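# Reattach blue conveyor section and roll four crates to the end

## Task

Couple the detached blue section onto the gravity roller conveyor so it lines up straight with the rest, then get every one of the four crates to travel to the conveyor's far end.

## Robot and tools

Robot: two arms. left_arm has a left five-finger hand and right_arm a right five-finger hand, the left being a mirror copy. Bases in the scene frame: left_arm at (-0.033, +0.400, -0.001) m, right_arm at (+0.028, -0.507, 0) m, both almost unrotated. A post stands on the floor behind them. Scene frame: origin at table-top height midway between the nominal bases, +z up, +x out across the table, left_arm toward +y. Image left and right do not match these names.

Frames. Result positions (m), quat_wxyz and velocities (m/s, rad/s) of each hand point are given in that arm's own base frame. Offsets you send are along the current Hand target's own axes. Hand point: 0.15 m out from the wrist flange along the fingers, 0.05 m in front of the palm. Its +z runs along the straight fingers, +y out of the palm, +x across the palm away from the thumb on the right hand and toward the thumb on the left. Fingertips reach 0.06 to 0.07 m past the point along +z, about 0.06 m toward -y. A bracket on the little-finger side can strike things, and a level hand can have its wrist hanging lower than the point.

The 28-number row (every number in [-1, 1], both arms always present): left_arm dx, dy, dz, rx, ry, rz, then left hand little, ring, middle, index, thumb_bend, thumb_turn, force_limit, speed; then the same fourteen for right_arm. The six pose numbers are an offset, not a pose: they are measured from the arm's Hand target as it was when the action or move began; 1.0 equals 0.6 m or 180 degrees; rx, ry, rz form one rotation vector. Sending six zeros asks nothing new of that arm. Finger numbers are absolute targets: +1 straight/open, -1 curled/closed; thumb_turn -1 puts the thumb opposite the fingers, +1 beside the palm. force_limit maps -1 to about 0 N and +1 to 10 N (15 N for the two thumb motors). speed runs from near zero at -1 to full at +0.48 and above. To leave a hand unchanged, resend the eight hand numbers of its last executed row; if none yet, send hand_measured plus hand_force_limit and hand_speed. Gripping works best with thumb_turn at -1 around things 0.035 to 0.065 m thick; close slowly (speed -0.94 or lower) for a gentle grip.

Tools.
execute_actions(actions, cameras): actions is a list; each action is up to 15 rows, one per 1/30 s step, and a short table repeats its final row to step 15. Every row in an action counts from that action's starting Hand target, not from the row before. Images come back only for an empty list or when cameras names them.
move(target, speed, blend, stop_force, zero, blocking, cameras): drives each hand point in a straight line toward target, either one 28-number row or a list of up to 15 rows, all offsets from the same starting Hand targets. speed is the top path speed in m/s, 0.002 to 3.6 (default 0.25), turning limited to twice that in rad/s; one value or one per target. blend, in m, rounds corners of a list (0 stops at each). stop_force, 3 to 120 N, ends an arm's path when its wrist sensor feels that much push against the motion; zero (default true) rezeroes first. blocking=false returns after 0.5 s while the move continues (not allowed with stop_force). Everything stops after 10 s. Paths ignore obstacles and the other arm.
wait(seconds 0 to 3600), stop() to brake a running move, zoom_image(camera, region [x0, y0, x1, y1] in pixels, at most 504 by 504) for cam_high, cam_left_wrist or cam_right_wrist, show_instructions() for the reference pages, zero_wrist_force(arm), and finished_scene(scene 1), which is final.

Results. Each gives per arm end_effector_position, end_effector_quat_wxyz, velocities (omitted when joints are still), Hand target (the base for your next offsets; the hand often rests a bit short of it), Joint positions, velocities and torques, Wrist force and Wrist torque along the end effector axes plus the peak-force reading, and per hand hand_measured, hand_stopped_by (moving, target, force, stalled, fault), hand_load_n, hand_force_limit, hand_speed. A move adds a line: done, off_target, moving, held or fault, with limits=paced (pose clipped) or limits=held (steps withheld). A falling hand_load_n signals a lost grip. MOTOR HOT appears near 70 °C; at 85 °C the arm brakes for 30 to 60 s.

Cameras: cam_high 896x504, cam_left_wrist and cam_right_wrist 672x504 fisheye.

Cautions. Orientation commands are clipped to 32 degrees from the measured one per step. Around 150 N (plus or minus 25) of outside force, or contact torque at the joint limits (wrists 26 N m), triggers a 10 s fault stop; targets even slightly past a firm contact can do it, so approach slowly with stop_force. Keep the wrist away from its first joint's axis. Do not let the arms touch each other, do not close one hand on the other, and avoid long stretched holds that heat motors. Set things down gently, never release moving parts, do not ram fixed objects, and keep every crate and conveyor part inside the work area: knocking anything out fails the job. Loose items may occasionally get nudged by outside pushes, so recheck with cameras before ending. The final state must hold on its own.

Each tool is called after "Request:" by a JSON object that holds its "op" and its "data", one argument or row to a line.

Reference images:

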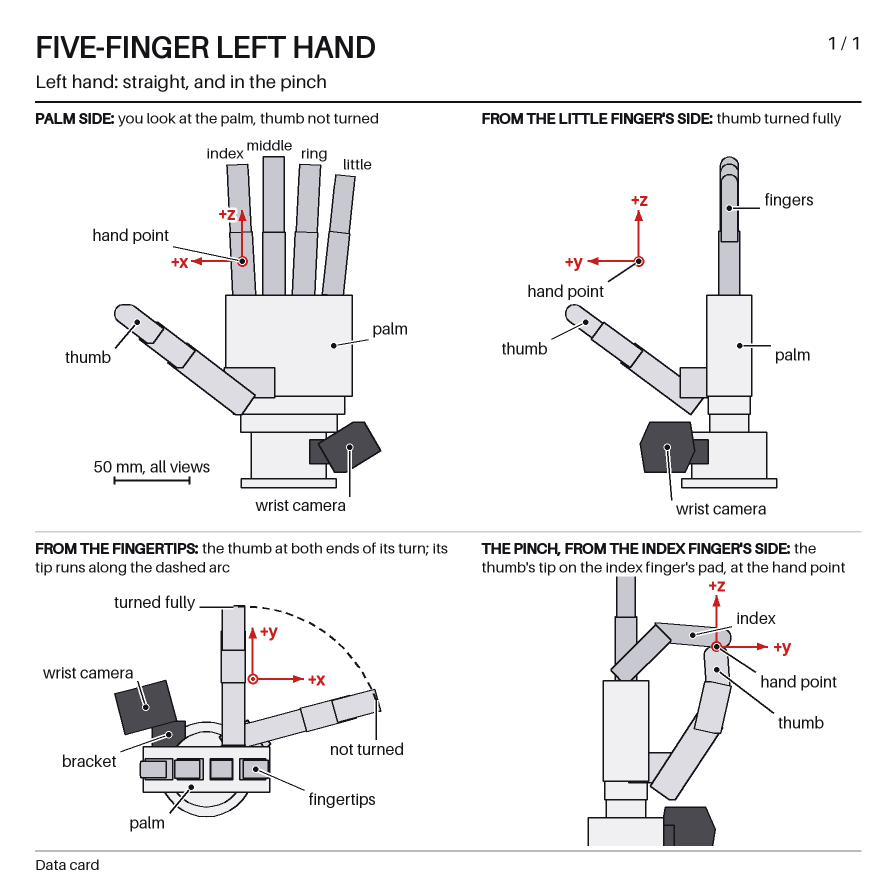

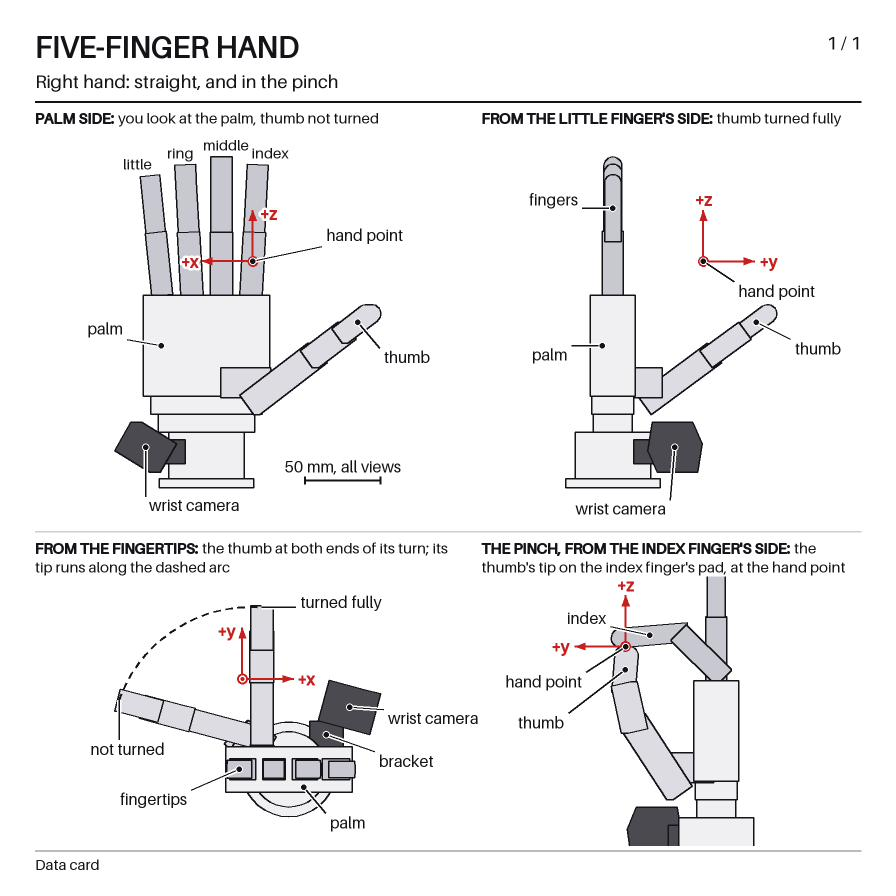

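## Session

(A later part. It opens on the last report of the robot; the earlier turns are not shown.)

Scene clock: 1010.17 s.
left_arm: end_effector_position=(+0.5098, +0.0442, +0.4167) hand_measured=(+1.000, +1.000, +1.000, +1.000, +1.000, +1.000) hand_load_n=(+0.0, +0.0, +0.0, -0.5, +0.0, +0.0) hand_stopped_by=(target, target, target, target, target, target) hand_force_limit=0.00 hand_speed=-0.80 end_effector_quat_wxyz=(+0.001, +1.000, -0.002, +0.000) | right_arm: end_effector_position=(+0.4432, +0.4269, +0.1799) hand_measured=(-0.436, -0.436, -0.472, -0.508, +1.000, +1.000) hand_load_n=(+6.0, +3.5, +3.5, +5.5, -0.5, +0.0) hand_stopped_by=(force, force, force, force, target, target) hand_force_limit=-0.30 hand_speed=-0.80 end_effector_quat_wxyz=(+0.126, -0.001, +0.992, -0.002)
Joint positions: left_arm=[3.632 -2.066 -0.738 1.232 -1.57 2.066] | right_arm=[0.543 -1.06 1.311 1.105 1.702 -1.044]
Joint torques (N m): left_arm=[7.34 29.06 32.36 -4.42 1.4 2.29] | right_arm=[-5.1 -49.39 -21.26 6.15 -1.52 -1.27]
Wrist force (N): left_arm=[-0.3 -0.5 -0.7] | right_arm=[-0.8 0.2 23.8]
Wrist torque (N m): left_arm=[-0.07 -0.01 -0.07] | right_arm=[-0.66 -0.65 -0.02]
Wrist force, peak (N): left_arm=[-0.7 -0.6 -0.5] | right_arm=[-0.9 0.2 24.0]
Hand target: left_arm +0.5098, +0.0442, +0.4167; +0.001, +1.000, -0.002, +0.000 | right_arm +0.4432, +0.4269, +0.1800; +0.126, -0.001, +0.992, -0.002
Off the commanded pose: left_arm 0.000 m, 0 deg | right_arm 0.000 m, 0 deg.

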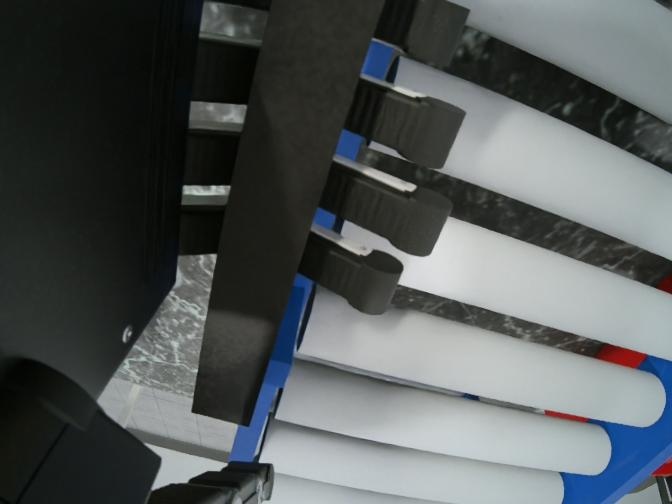

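Request:
{"op": "zoom_image", "data": {
  "camera": "cam_left_wrist",
  "region": [0, 80, 200, 280]
}}

This scene's latest camera images include none from cam_left_wrist. They are from: cam_right_wrist. cam_left_wrist's image comes with the result of a call that names it in "cameras".

Request:
{"op": "move", "data": {
  "target": [0.017,0.317,0.275,0,0.0805,0,0,0,0,0,1,1,0,0,0,0,0,0,0,0,-0.7,-0.7,-0.7,-0.7,1,1,-0.3,-0.8],
  "cameras": ["all"],
  "speed": 0.2
}}

Request:
{"op": "zoom_image", "data": {
  "camera": "cam_left_wrist",
  "region": [0, 0, 400, 400]
}}

Scene clock: 1057.07 s.
left_arm: end_effector_position=(+0.5193, -0.1461, +0.2520) hand_measured=(+1.000, +0.000, +0.000, +0.000, +1.000, +1.000) hand_load_n=(+0.0, +0.0, +0.0, +0.0, +0.0, +0.0) hand_stopped_by=(fault, target, target, target, target, target) hand_force_limit=0.00 hand_speed=0.00 end_effector_quat_wxyz=(+0.001, +0.992, -0.002, +0.126) | right_arm: end_effector_position=(+0.4432, +0.4269, +0.1800) hand_measured=(-0.436, -0.436, -0.472, -0.508, +1.000, +1.000) hand_load_n=(+6.0, +3.5, +4.0, +5.5, +0.0, +0.0) hand_stopped_by=(force, force, force, force, target, target) hand_force_limit=-0.30 hand_speed=-0.80 end_effector_quat_wxyz=(+0.126, -0.001, +0.992, -0.002)
Joint positions: left_arm=[3.256 -1.865 -1.425 1.971 -1.54 1.685] | right_arm=[0.543 -1.06 1.31 1.105 1.702 -1.044]
Joint torques (N m): left_arm=[-4.35 22.65 5.97 0.36 -2.12 -2.4] | right_arm=[2.96 -54.6 -34.97 6.47 -1.57 -1.39]
Wrist force (N): left_arm=[-0.1 -0.6 -0.5] | right_arm=[-1.1 0.7 24.2]
Wrist torque (N m): left_arm=[-0.09 0.01 0.17] | right_arm=[-0.65 -0.66 -0.01]
Wrist force, peak (N): left_arm=[-0.3 -1.4 -1.4] | right_arm=[-0.9 0.5 24.5]
Hand target: left_arm +0.5193, -0.1462, +0.2519; +0.001, +0.992, -0.002, +0.126 | right_arm +0.4432, +0.4269, +0.1800; +0.126, -0.001, +0.992, -0.002
Off the commanded pose: left_arm 0.000 m, 0 deg | right_arm 0.000 m, 0 deg.
move: done

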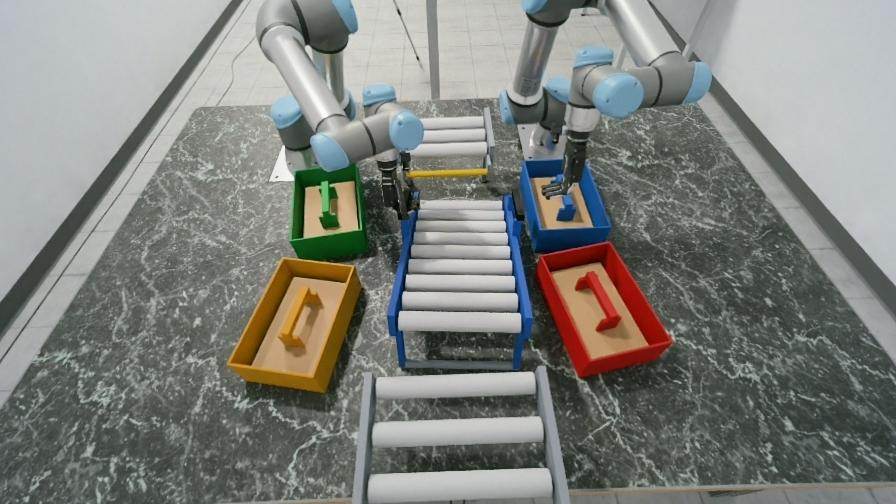

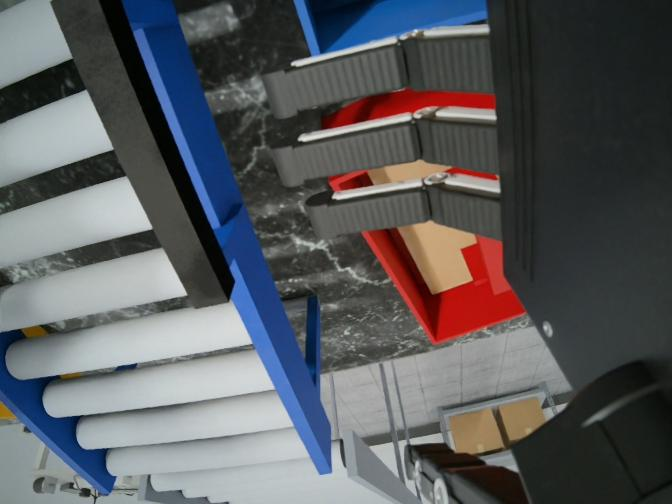

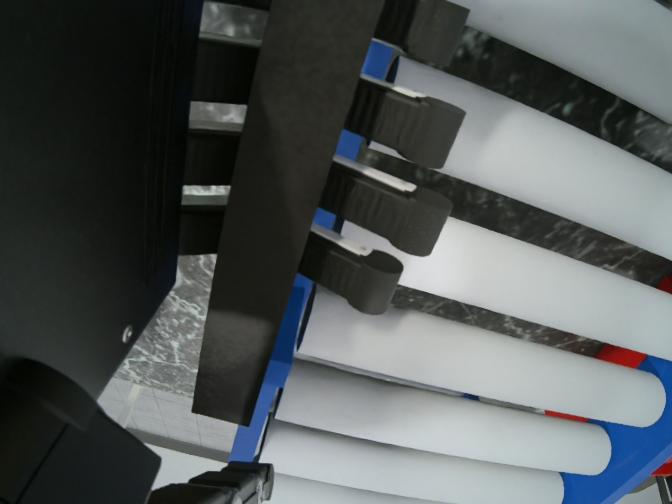

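Scaled by 1.260 from the camera's image (finer frame: 960x720).

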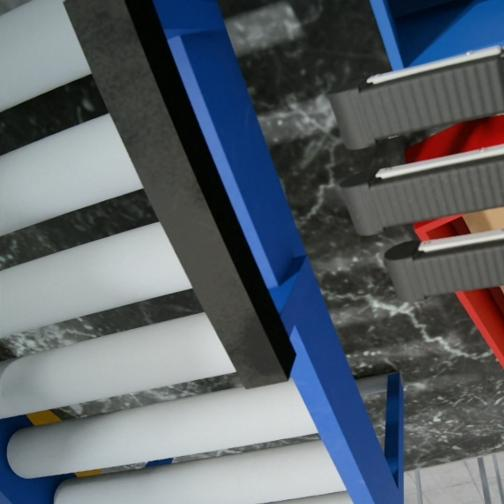

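Request:
{"op": "move", "data": {
  "target": [0,0,0.05,0,0,0,1,0,0,0,1,1,0,0,0,0,0,0,0,0,-0.7,-0.7,-0.7,-0.7,1,1,-0.3,-0.8],
  "cameras": ["cam_left_wrist"],
  "speed": 0.2
}}

Request:
{"op": "zoom_image", "data": {
  "camera": "cam_left_wrist",
  "region": [0, 0, 400, 400]
}}

Scene clock: 1078.10 s.
left_arm: end_effector_position=(+0.5268, -0.1463, +0.2230) hand_measured=(+1.000, +0.000, +0.000, +0.000, +1.000, +1.000) hand_load_n=(+0.0, +0.0, +0.0, +0.5, +0.0, +0.0) hand_stopped_by=(fault, target, target, target, target, target) hand_force_limit=0.00 hand_speed=0.00 end_effector_quat_wxyz=(+0.001, +0.992, -0.002, +0.126) | right_arm: end_effector_position=(+0.4432, +0.4269, +0.1800) hand_measured=(-0.436, -0.436, -0.472, -0.508, +1.000, +1.000) hand_load_n=(+6.0, +3.5, +3.5, +6.0, +0.0, +0.0) hand_stopped_by=(force, force, force, force, target, target) hand_force_limit=-0.30 hand_speed=-0.80 end_effector_quat_wxyz=(+0.126, -0.001, +0.992, -0.002)
Joint positions: left_arm=[3.253 -1.895 -1.46 2.036 -1.541 1.683] | right_arm=[0.543 -1.06 1.31 1.105 1.702 -1.044]
Joint torques (N m): left_arm=[-5.29 22.94 5.84 0.18 -2.21 -2.37] | right_arm=[2.42 -52.48 -34.69 6.45 -1.46 -1.29]
Wrist force (N): left_arm=[-0.1 -0.5 -0.6] | right_arm=[-1.1 0.8 24.1]
Wrist torque (N m): left_arm=[-0.07 0.01 0.16] | right_arm=[-0.62 -0.67 0.00]
Wrist force, peak (N): left_arm=[0.1 -0.6 -1.4] | right_arm=[-1.0 0.5 24.5]
Hand target: left_arm +0.5268, -0.1463, +0.2228; +0.001, +0.992, -0.002, +0.126 | right_arm +0.4432, +0.4269, +0.1800; +0.126, -0.001, +0.992, -0.002
Off the commanded pose: left_arm 0.000 m, 0 deg | right_arm 0.000 m, 0 deg.
move: done

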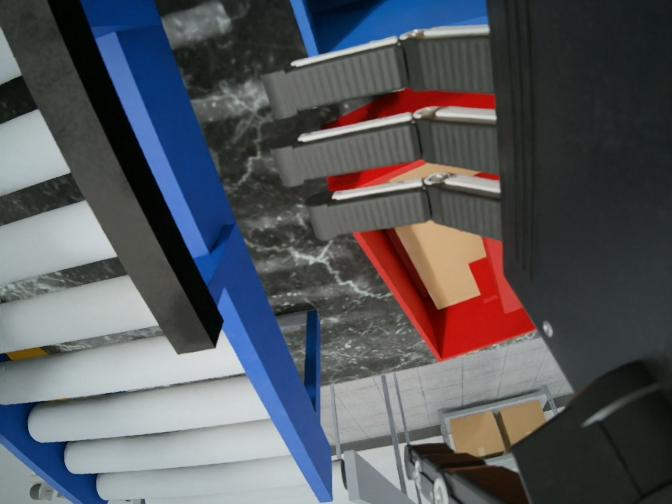

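Scaled by 1.260 from the camera's image (finer frame: 960x720).

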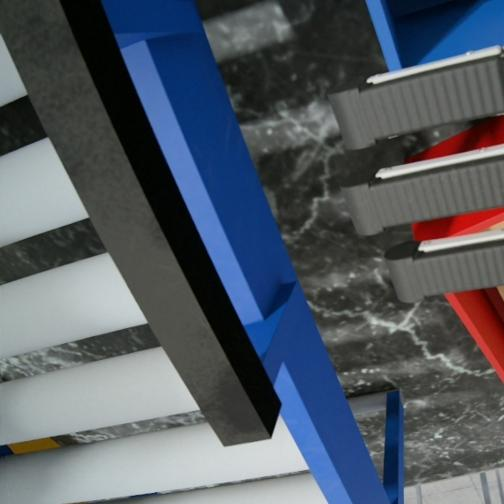

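Request:
{"op": "move", "data": {
  "target": [-0.01,0,0.068,0,0,0,1,0,0,0,1,1,0,0,0,0,0,0,0,0,-0.7,-0.7,-0.7,-0.7,1,1,-0.3,-0.8],
  "cameras": ["cam_left_wrist"],
  "speed": 0.15
}}

Request:
{"op": "move", "data": {
  "target": [0,0.12,0,0,0,0,1,0,0,0,1,1,0,0,0,0,0,0,0,0,-0.7,-0.7,-0.7,-0.7,1,1,-0.3,-0.8],
  "cameras": ["cam_left_wrist"],
  "speed": 0.04,
  "stop_force": 6
}}

Scene clock: 1093.03 s.
left_arm: end_effector_position=(+0.5312, -0.1463, +0.1820) hand_measured=(+1.000, +0.000, +0.000, +0.000, +1.000, +1.000) hand_load_n=(+0.0, +0.0, +0.0, +0.5, -0.5, +0.0) hand_stopped_by=(fault, target, target, target, target, target) hand_force_limit=0.00 hand_speed=0.00 end_effector_quat_wxyz=(+0.001, +0.992, -0.002, +0.126) | right_arm: end_effector_position=(+0.4432, +0.4269, +0.1800) hand_measured=(-0.436, -0.436, -0.472, -0.508, +1.000, +1.000) hand_load_n=(+6.0, +3.5, +3.5, +5.5, +0.0, +0.0) hand_stopped_by=(force, force, force, force, target, target) hand_force_limit=-0.30 hand_speed=-0.80 end_effector_quat_wxyz=(+0.126, -0.001, +0.992, -0.002)
Joint positions: left_arm=[3.252 -1.931 -1.519 2.131 -1.541 1.681] | right_arm=[0.543 -1.06 1.31 1.105 1.702 -1.044]
Joint torques (N m): left_arm=[-5.14 24.46 5.4 0.26 0.88 -2.27] | right_arm=[2.11 -53.07 -35.27 6.35 -1.44 -1.4]
Wrist force (N): left_arm=[-0.2 -0.4 -0.7] | right_arm=[-1.2 0.7 24.3]
Wrist torque (N m): left_arm=[-0.04 0.01 0.18] | right_arm=[-0.64 -0.65 -0.01]
Wrist force, peak (N): left_arm=[0.2 -0.5 -1.3] | right_arm=[-1.0 0.6 24.5]
Hand target: left_arm +0.5312, -0.1463, +0.1818; +0.001, +0.992, -0.002, +0.126 | right_arm +0.4432, +0.4269, +0.1800; +0.126, -0.001, +0.992, -0.002
Off the commanded pose: left_arm 0.000 m, 0 deg | right_arm 0.000 m, 0 deg.
move: done

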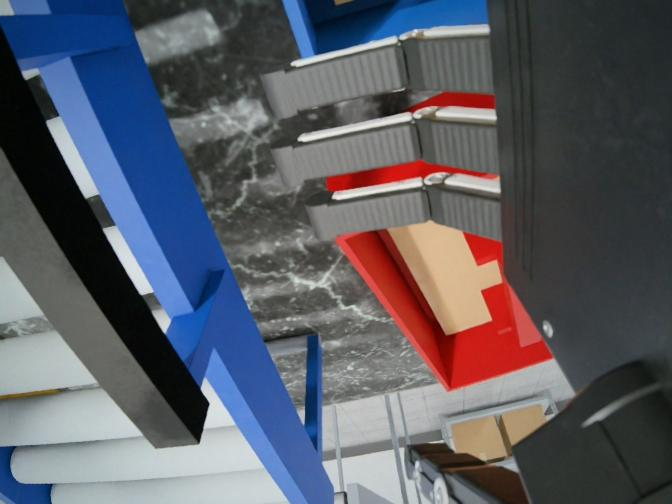

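Scene clock: 1096.00 s.
left_arm: end_effector_position=(+0.5309, -0.2183, +0.1819) hand_measured=(+1.000, +0.000, +0.000, +0.000, +1.000, +1.000) hand_load_n=(-0.5, +0.0, +0.5, +0.5, +0.0, +0.0) hand_stopped_by=(fault, target, target, target, target, target) hand_force_limit=0.00 hand_speed=0.00 end_effector_quat_wxyz=(+0.001, +0.992, -0.002, +0.126) | right_arm: end_effector_position=(+0.4432, +0.4269, +0.1800) hand_measured=(-0.436, -0.436, -0.472, -0.508, +1.000, +1.000) hand_load_n=(+6.0, +3.5, +4.0, +6.0, +0.0, +0.0) hand_stopped_by=(force, force, force, force, target, target) hand_force_limit=-0.30 hand_speed=-0.80 end_effector_quat_wxyz=(+0.126, -0.001, +0.992, -0.002)
Joint positions: left_arm=[3.087 -1.975 -1.456 2.113 -1.582 1.522] | right_arm=[0.543 -1.06 1.31 1.105 1.702 -1.044]
Joint torques (N m): left_arm=[-4.52 26.6 33.47 -4.16 -2.37 -2.37] | right_arm=[3.1 -51.01 -34.81 6.42 -1.07 -1.32]
Wrist force (N): left_arm=[0.3 -0.2 -0.9] | right_arm=[-1.0 0.4 24.1]
Wrist torque (N m): left_arm=[0.01 -0.10 0.16] | right_arm=[-0.68 -0.68 0.00]
Wrist force, peak (N): left_arm=[0.0 -0.6 -1.1] | right_arm=[-0.9 0.6 24.5]
Hand target: left_arm +0.5309, -0.2183, +0.1819; +0.001, +0.992, -0.002, +0.126 | right_arm +0.4432, +0.4269, +0.1800; +0.126, -0.001, +0.992, -0.002
Off the commanded pose: left_arm 0.000 m, 0 deg | right_arm 0.000 m, 0 deg.
move: done

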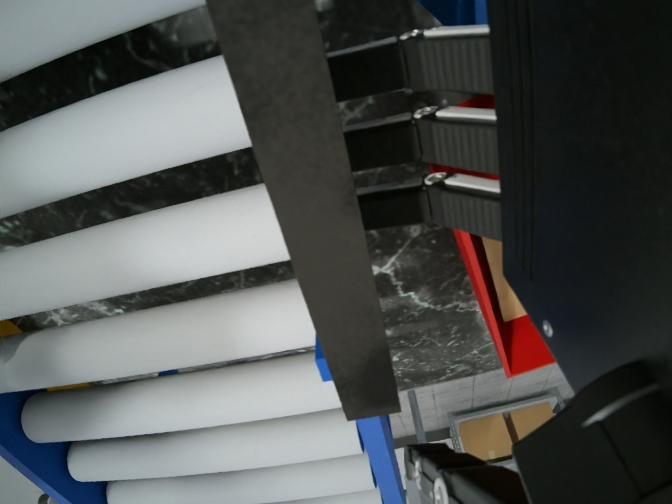

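Request:
{"op": "move", "data": {
  "target": [0,0.05,0,0,0,0,1,0,0,0,1,1,0,0,0,0,0,0,0,0,-0.7,-0.7,-0.7,-0.7,1,1,-0.3,-0.8],
  "cameras": ["cam_left_wrist","cam_high"],
  "speed": 0.03,
  "stop_force": 5
}}

Scene clock: 1107.63 s.
left_arm: end_effector_position=(+0.5308, -0.2476, +0.1819) hand_measured=(+1.000, +0.000, +0.000, +0.000, +1.000, +1.000) hand_load_n=(+0.0, +0.5, +0.0, +0.0, +0.0, +0.0) hand_stopped_by=(fault, target, target, target, target, target) hand_force_limit=0.00 hand_speed=0.00 end_effector_quat_wxyz=(+0.001, +0.992, -0.002, +0.126) | right_arm: end_effector_position=(+0.4432, +0.4269, +0.1800) hand_measured=(-0.436, -0.436, -0.472, -0.508, +1.000, +1.000) hand_load_n=(+5.5, +3.5, +4.0, +5.5, -0.5, +0.0) hand_stopped_by=(force, force, force, force, target, target) hand_force_limit=-0.30 hand_speed=-0.80 end_effector_quat_wxyz=(+0.126, -0.001, +0.992, -0.002)
Joint positions: left_arm=[3.022 -2 -1.419 2.101 -1.598 1.459] | right_arm=[0.543 -1.06 1.31 1.105 1.702 -1.044]
Joint torques (N m): left_arm=[7.28 39.42 5.8 -0.07 2.63 2.08] | right_arm=[2.33 -51.42 -34.38 3.17 -1.31 -1.32]
Wrist force (N): left_arm=[0.3 -2.3 0.4] | right_arm=[0.0 -0.4 23.4]
Wrist torque (N m): left_arm=[-0.16 0.03 0.17] | right_arm=[-0.64 -0.69 0.01]
Wrist force, peak (N): left_arm=[-0.8 -6.4 0.2] | right_arm=[-1.0 0.6 24.5]
Hand target: left_arm +0.5308, -0.2476, +0.1819; +0.001, +0.992, -0.002, +0.126 (not the last commanded pose) | right_arm +0.4432, +0.4269, +0.1800; +0.126, -0.001, +0.992, -0.002
Off the commanded pose: left_arm 0.001 m, 0 deg | right_arm 0.000 m, 0 deg.
move: contact (left_arm)
Images, in order (width x height): cam_high 896x504, cam_left_wrist 672x504.

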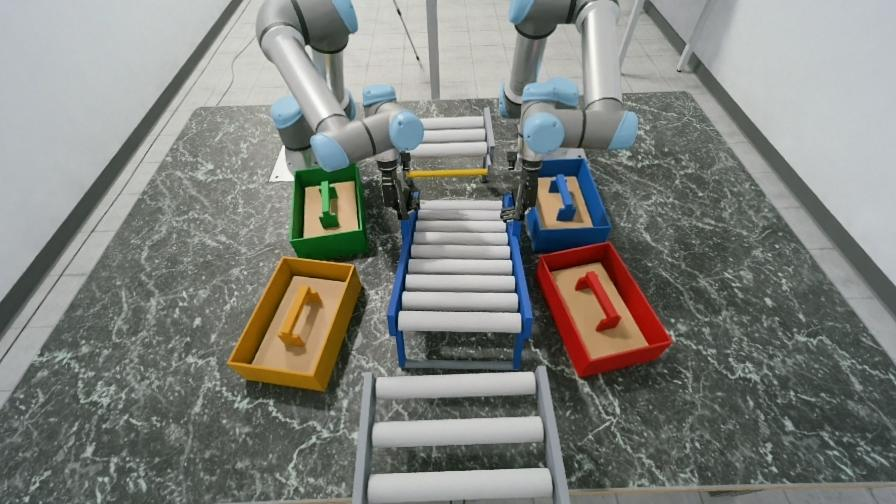

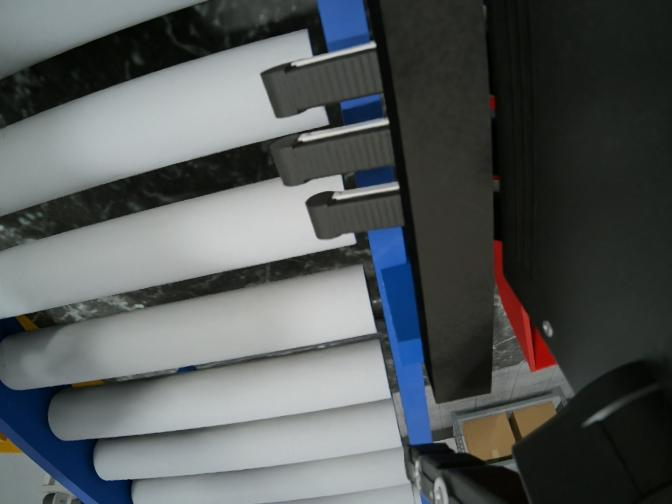

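Request:
{"op": "execute_actions", "data": {
  "actions": [
    [[0,0,0,0,0,0,1,-0.7,-0.7,-0.7,1,1,-0.3,-0.8,0,0,0,0,0,0,-0.7,-0.7,-0.7,-0.7,1,1,-0.3,-0.8]]
  ],
  "cameras": []
}}

Request:
{"op": "wait", "data": {
  "seconds": 1,
  "cameras": ["all"]
}}

Request:
{"op": "zoom_image", "data": {
  "camera": "cam_high",
  "region": [370, 100, 550, 240]
}}

Scene clock: 1117.20 s.
left_arm: end_effector_position=(+0.5308, -0.2476, +0.1819) hand_measured=(+1.000, -0.274, -0.422, -0.516, +1.000, +1.000) hand_load_n=(+0.0, +0.5, +2.5, +4.0, +0.0, +0.0) hand_stopped_by=(fault, force, force, force, target, target) hand_force_limit=-0.30 hand_speed=-0.80 end_effector_quat_wxyz=(+0.001, +0.992, -0.002, +0.126) | right_arm: end_effector_position=(+0.4432, +0.4269, +0.1800) hand_measured=(-0.436, -0.436, -0.472, -0.508, +1.000, +1.000) hand_load_n=(+2.0, +0.0, +1.0, +2.5, +0.0, +0.0) hand_stopped_by=(force, force, force, force, target, target) hand_force_limit=-0.30 hand_speed=-0.80 end_effector_quat_wxyz=(+0.126, -0.001, +0.992, -0.002)
Joint positions: left_arm=[3.022 -2 -1.419 2.101 -1.598 1.459] | right_arm=[0.543 -1.06 1.31 1.105 1.702 -1.044]
Joint torques (N m): left_arm=[-1.27 43.14 19.66 -1.81 2.58 1.77] | right_arm=[2.45 -36.57 -24.35 1.68 -1.19 -1.09]
Wrist force (N): left_arm=[-6.3 -16.4 28.0] | right_arm=[3.0 -18.3 12.9]
Wrist torque (N m): left_arm=[-2.08 0.73 0.11] | right_arm=[-1.30 -0.40 -0.27]
Wrist force, peak (N): left_arm=[-6.4 -16.4 28.0] | right_arm=[0.2 -0.6 23.6]
Hand target: left_arm +0.5308, -0.2476, +0.1819; +0.001, +0.992, -0.002, +0.126 | right_arm +0.4432, +0.4269, +0.1800; +0.126, -0.001, +0.992, -0.002
Off the commanded pose: left_arm 0.000 m, 0 deg | right_arm 0.000 m, 0 deg.

Scene clock: 1118.20 s.
left_arm: end_effector_position=(+0.5308, -0.2476, +0.1819) hand_measured=(+1.000, -0.274, -0.422, -0.516, +1.000, +1.000) hand_load_n=(+0.0, +0.5, +2.5, +4.0, +0.0, -0.5) hand_stopped_by=(fault, force, force, force, target, target) hand_force_limit=-0.30 hand_speed=-0.80 end_effector_quat_wxyz=(+0.001, +0.992, -0.002, +0.126) | right_arm: end_effector_position=(+0.4432, +0.4269, +0.1800) hand_measured=(-0.436, -0.436, -0.472, -0.508, +1.000, +1.000) hand_load_n=(+2.0, +0.0, +0.5, +2.5, +0.0, +0.0) hand_stopped_by=(force, force, force, force, target, target) hand_force_limit=-0.30 hand_speed=-0.80 end_effector_quat_wxyz=(+0.126, -0.001, +0.992, -0.002)
Joint positions: left_arm=[3.022 -2 -1.419 2.101 -1.598 1.459] | right_arm=[0.543 -1.06 1.31 1.105 1.702 -1.044]
Joint torques (N m): left_arm=[-7.42 50.65 37.17 -3.47 2.42 1.41] | right_arm=[3.65 -35.97 -14.3 -0.56 -1.31 -1.17]
Wrist force (N): left_arm=[-6.5 -16.3 28.0] | right_arm=[2.7 -18.6 12.6]
Wrist torque (N m): left_arm=[-2.07 0.76 0.09] | right_arm=[-1.33 -0.35 -0.29]
Wrist force, peak (N): left_arm=[-6.6 -16.4 28.4] | right_arm=[2.8 -18.6 13.3]
Hand target: left_arm +0.5308, -0.2476, +0.1819; +0.001, +0.992, -0.002, +0.126 | right_arm +0.4432, +0.4269, +0.1800; +0.126, -0.001, +0.992, -0.002
Off the commanded pose: left_arm 0.000 m, 0 deg | right_arm 0.000 m, 0 deg.
wait: 1.00 s; at rest by 0.17 s

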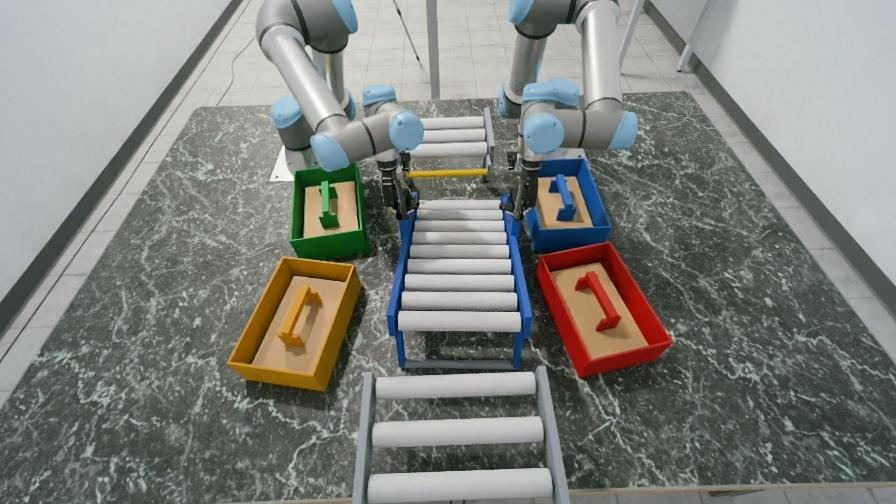

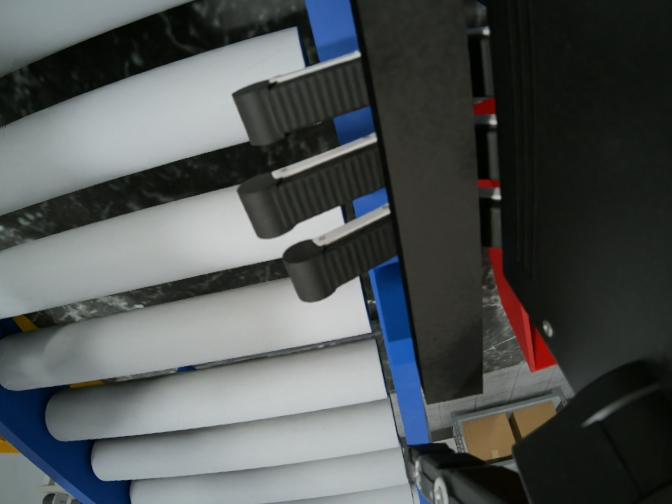

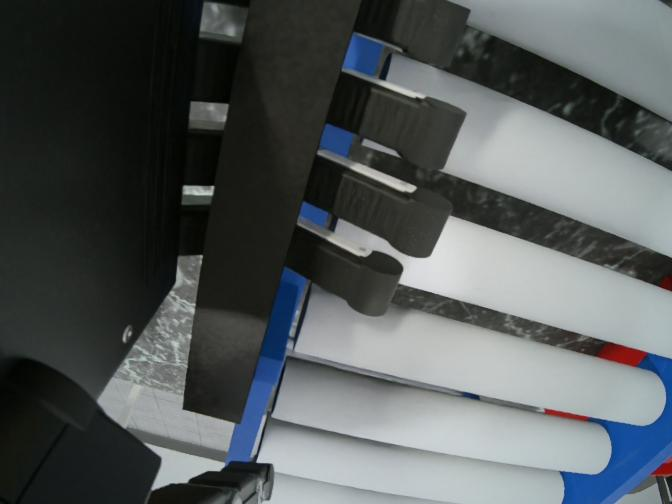

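Scaled by 2.800 from the camera's image (finer frame: 1280x720).

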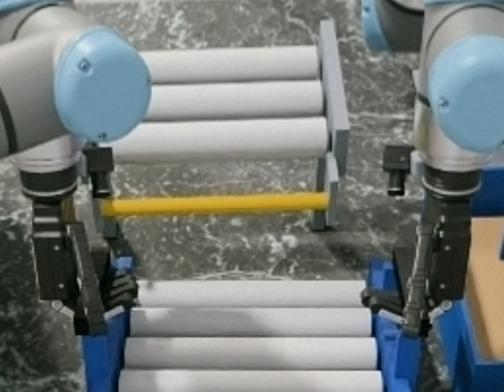

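Request:
{"op": "move", "data": {
  "target": [
    [0,-0.005,0,0,0,0,1,-0.7,-0.7,-0.7,1,1,-0.3,-0.8,0,-0.005,0,0,0,0,-0.7,-0.7,-0.7,-0.7,1,1,-0.3,-0.8],
    [0.049,-0.005,-0.056,0,-0.032,0,1,-0.7,-0.7,-0.7,1,1,-0.3,-0.8,-0.049,-0.005,-0.056,0,0.032,0,-0.7,-0.7,-0.7,-0.7,1,1,-0.3,-0.8]
  ],
  "cameras": ["all"],
  "speed": 0.04
}}

Request:
{"op": "zoom_image", "data": {
  "camera": "cam_high",
  "region": [370, 100, 550, 240]
}}

Scene clock: 1197.23 s.
left_arm: end_effector_position=(+0.5508, -0.2446, +0.2218) hand_measured=(+1.000, -0.276, -0.422, -0.514, +1.000, +1.000) hand_load_n=(+0.0, +0.0, +0.0, +10.0, +0.0, +0.0) hand_stopped_by=(fault, force, force, force, target, target) hand_force_limit=-0.30 hand_speed=-0.80 end_effector_quat_wxyz=(+0.001, +0.997, -0.002, +0.076) | right_arm: end_effector_position=(+0.4632, +0.4240, +0.2198) hand_measured=(-0.436, -0.436, -0.472, -0.508, +1.000, +1.000) hand_load_n=(+4.0, +3.0, +5.0, +9.0, +0.0, +0.0) hand_stopped_by=(force, force, force, force, target, target) hand_force_limit=-0.30 hand_speed=-0.80 end_effector_quat_wxyz=(+0.076, -0.001, +0.997, -0.002)
Joint positions: left_arm=[3.039 -2.084 -1.193 1.859 -1.585 1.473] | right_arm=[0.495 -0.999 1.112 1.326 1.645 -1.082]
Joint torques (N m): left_arm=[11.42 38.35 38.39 -5.78 0.91 1.97] | right_arm=[-11.31 -47.07 -38.66 5.99 -0.66 -1.4]
Wrist force (N): left_arm=[0.2 8.9 15.0] | right_arm=[4.1 4.6 27.8]
Wrist torque (N m): left_arm=[-0.08 -0.01 -0.11] | right_arm=[-0.65 -0.72 0.32]
Wrist force, peak (N): left_arm=[-6.8 -16.4 28.2] | right_arm=[3.8 7.6 29.5]
Hand target: left_arm +0.5508, -0.2446, +0.2218; +0.001, +0.997, -0.002, +0.076 | right_arm +0.4633, +0.4240, +0.2198; +0.076, -0.001, +0.997, -0.002
Off the commanded pose: left_arm 0.000 m, 0 deg | right_arm 0.000 m, 0 deg.
move: done

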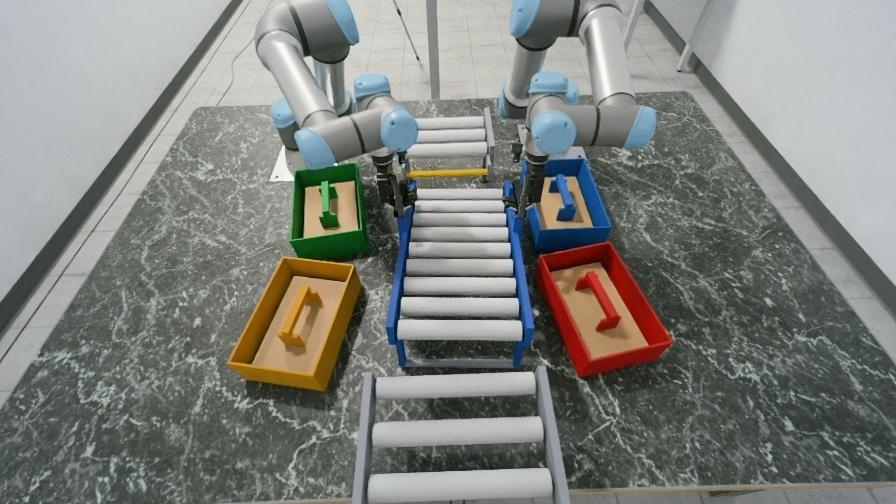

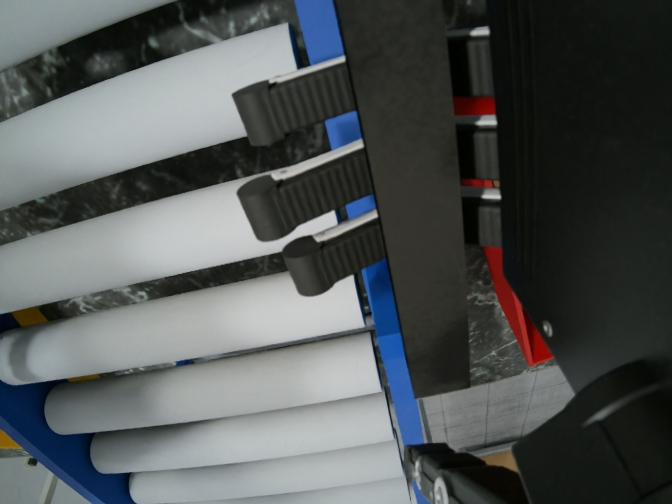

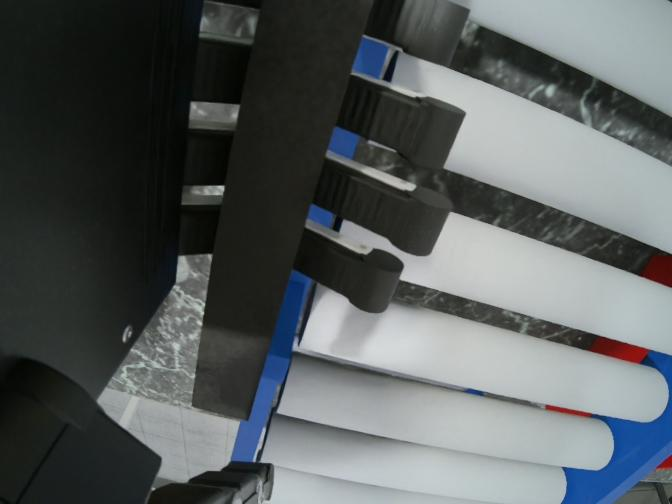

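Scaled by 2.800 from the camera's image (finer frame: 1280x720).

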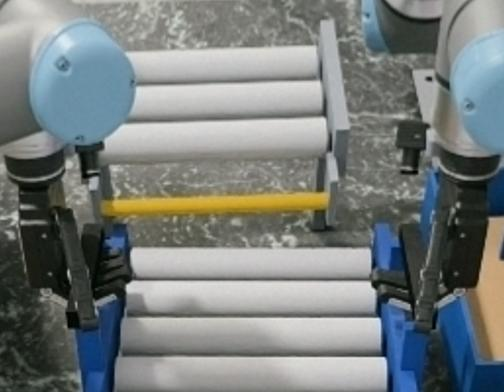

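Request:
{"op": "move", "data": {
  "target": [0.020,0.05,-0.081,0,-0.0525,-0.011,1,-0.7,-0.7,-0.7,1,1,-0.3,-0.8,-0.038,-0.05,-0.0785,0,0.0525,-0.011,-0.7,-0.7,-0.7,-0.7,1,1,-0.3,-0.8],
  "cameras": ["all"],
  "speed": 0.04
}}

Request:
{"op": "zoom_image", "data": {
  "camera": "cam_high",
  "region": [370, 100, 550, 240]
}}

Scene clock: 1237.50 s.
left_arm: end_effector_position=(+0.5554, -0.2730, +0.2713) hand_measured=(+1.000, -0.264, -0.422, -0.516, +1.000, +1.000) hand_load_n=(+0.0, +25.5, +0.5, +0.0, +1.5, +0.0) hand_stopped_by=(fault, force, force, force, target, target) hand_force_limit=-0.30 hand_speed=-0.80 end_effector_quat_wxyz=(-0.001, +1.000, +0.015, -0.005) | right_arm: end_effector_position=(+0.4787, +0.3942, +0.2698) hand_measured=(-0.088, -0.280, -0.470, -0.508, +1.000, +1.000) hand_load_n=(+30.0, +35.0, +16.0, +2.5, +0.0, +0.0) hand_stopped_by=(force, force, force, force, target, target) hand_force_limit=-0.30 hand_speed=-0.80 end_effector_quat_wxyz=(-0.007, -0.018, +1.000, -0.003)
Joint positions: left_arm=[2.991 -2.229 -0.857 1.503 -1.572 1.39] | right_arm=[0.397 -0.926 0.883 1.629 1.571 -1.209]
Joint torques (N m): left_arm=[-42.93 38.67 24.98 -15.94 14.11 -3.14] | right_arm=[-20.58 -95.62 -67.77 18.08 -1.76 -1.59]
Wrist force (N): left_arm=[36.9 -68.0 6.5] | right_arm=[6.8 14.7 123.6]
Wrist torque (N m): left_arm=[-2.15 4.12 5.11] | right_arm=[-3.32 -5.70 1.00]
Wrist force, peak (N): left_arm=[41.5 -74.6 3.7] | right_arm=[6.8 14.7 123.6]
Hand target: left_arm +0.5552, -0.2746, +0.2717; +0.002, +1.000, +0.015, -0.006 | right_arm +0.4788, +0.3942, +0.2699; -0.007, -0.018, +1.000, -0.003
Off the commanded pose: left_arm 0.002 m, 0 deg | right_arm 0.000 m, 0 deg.
move: done

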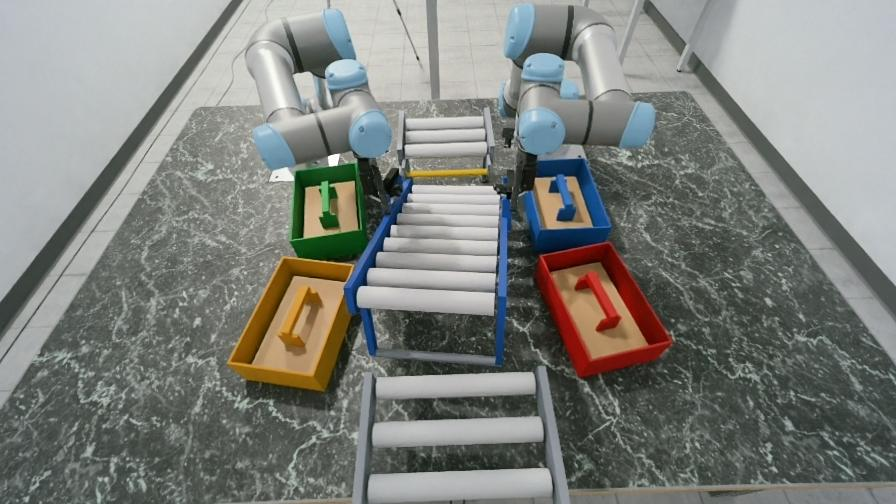

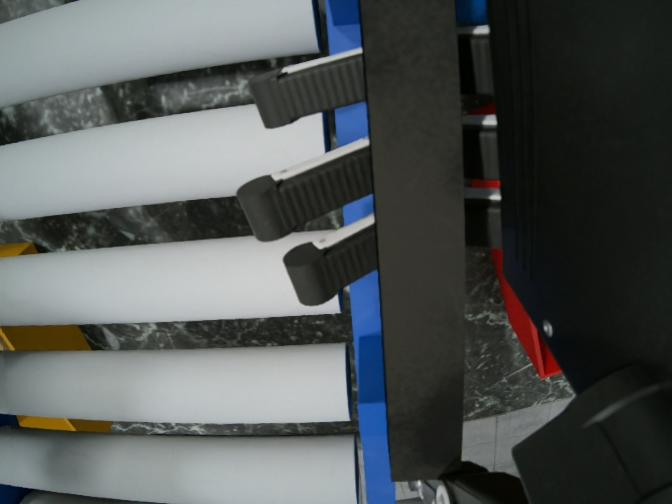

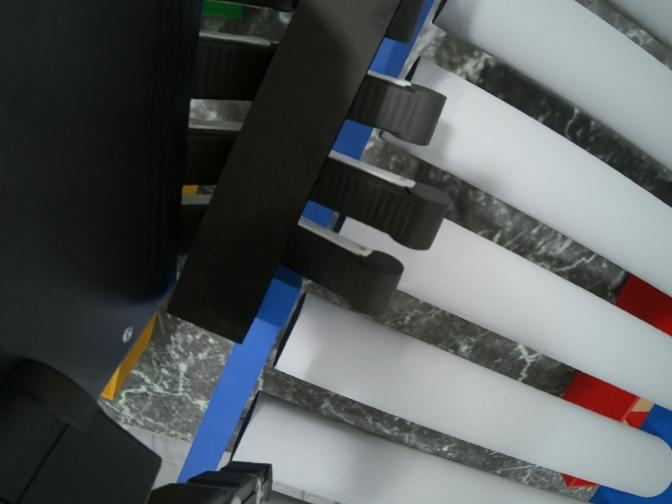

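Scaled by 2.800 from the camera's image (finer frame: 1280x720).

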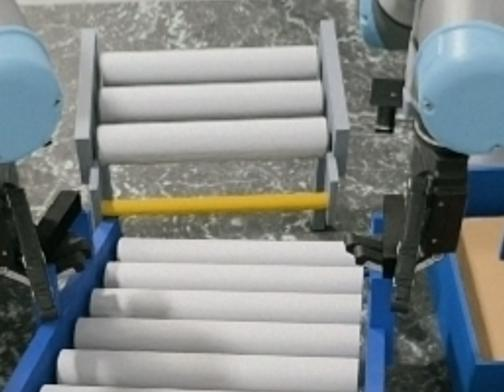

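Request:
{"op": "move", "data": {
  "target": [0.03,0,0.03,0,0,0,1,-0.7,-0.7,-0.7,1,1,-0.3,-0.8,-0.03,0,0.05,0,0,0,-0.7,-0.7,-0.7,-0.7,1,1,-0.3,-0.8],
  "cameras": ["all"],
  "speed": 0.04
}}

Request:
{"op": "zoom_image", "data": {
  "camera": "cam_high",
  "region": [370, 100, 550, 240]
}}

Scene clock: 1254.67 s.
left_arm: end_effector_position=(+0.5728, -0.2742, +0.2537) hand_measured=(+1.000, -0.262, -0.422, -0.516, +1.000, +1.000) hand_load_n=(+0.0, +9.0, +0.0, +0.0, +0.0, -0.5) hand_stopped_by=(fault, force, force, force, target, target) hand_force_limit=-0.30 hand_speed=-0.80 end_effector_quat_wxyz=(+0.002, +1.000, +0.015, -0.006) | right_arm: end_effector_position=(+0.4962, +0.3946, +0.2399) hand_measured=(-0.088, -0.282, -0.470, -0.508, +1.000, +1.000) hand_load_n=(+0.0, +6.5, +16.5, +8.5, +0.0, +0.0) hand_stopped_by=(force, force, force, force, target, target) hand_force_limit=-0.30 hand_speed=-0.80 end_effector_quat_wxyz=(-0.007, -0.018, +1.000, -0.003)
Joint positions: left_arm=[2.997 -2.278 -0.819 1.515 -1.565 1.396] | right_arm=[0.385 -0.883 0.887 1.582 1.571 -1.221]
Joint torques (N m): left_arm=[-3.82 52.78 42.28 -3.75 4.19 2] | right_arm=[-1.84 -68.96 -49.79 4.72 -5.46 -1.82]
Wrist force (N): left_arm=[2.2 -25.9 29.9] | right_arm=[1.1 -19.1 63.5]
Wrist torque (N m): left_arm=[-2.13 1.66 1.12] | right_arm=[-2.92 -1.06 -0.08]
Wrist force, peak (N): left_arm=[37.8 -69.1 7.1] | right_arm=[8.9 15.8 125.5]
Hand target: left_arm +0.5729, -0.2741, +0.2535; +0.002, +1.000, +0.015, -0.006 | right_arm +0.4963, +0.3947, +0.2397; -0.007, -0.018, +1.000, -0.003
Off the commanded pose: left_arm 0.000 m, 0 deg | right_arm 0.000 m, 0 deg.
move: done

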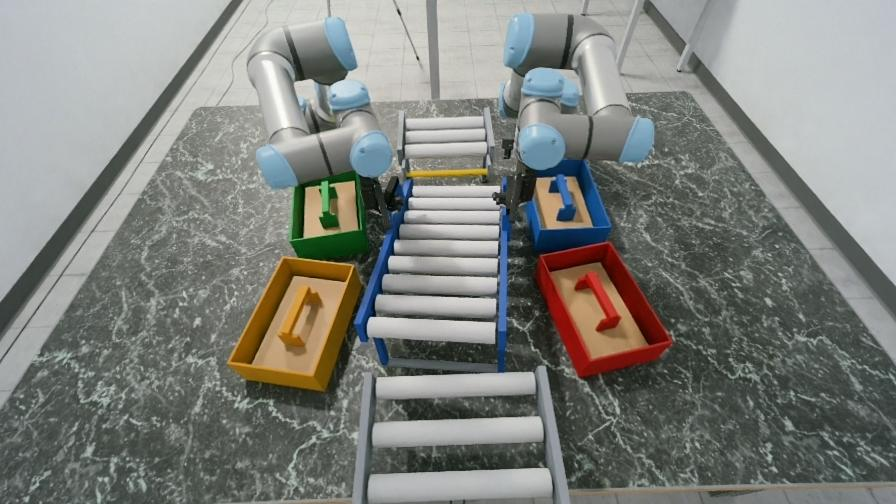

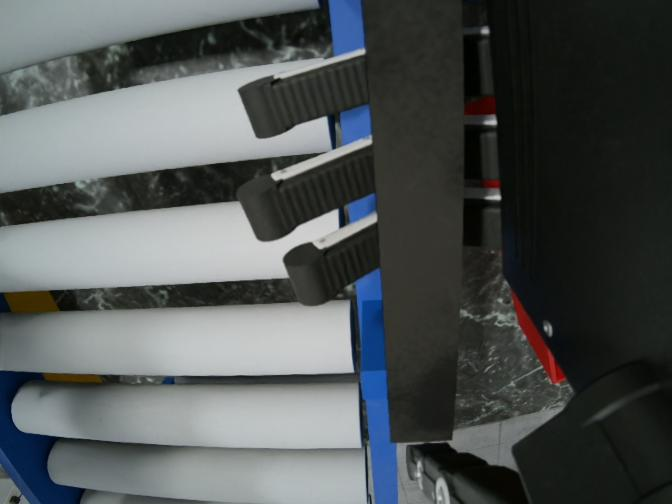

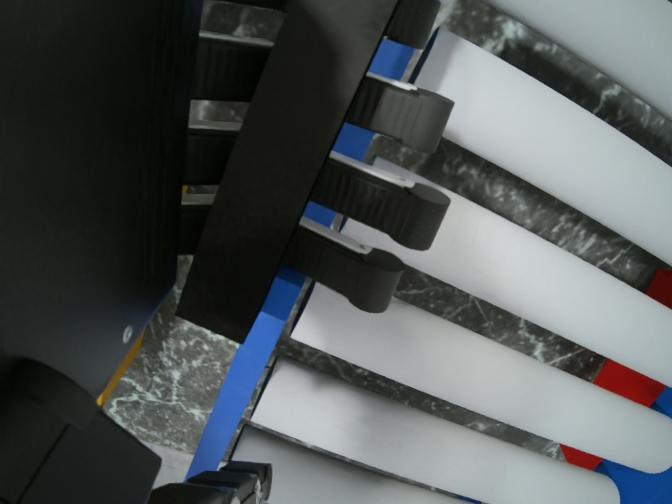

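Scaled by 2.800 from the camera's image (finer frame: 1280x720).

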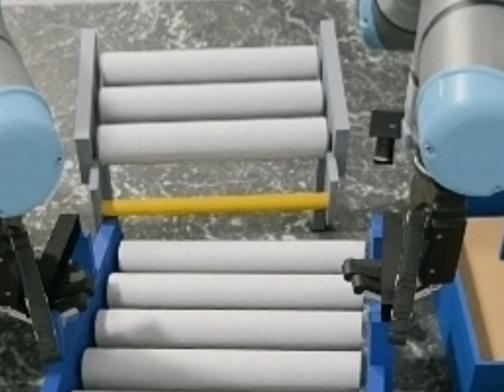

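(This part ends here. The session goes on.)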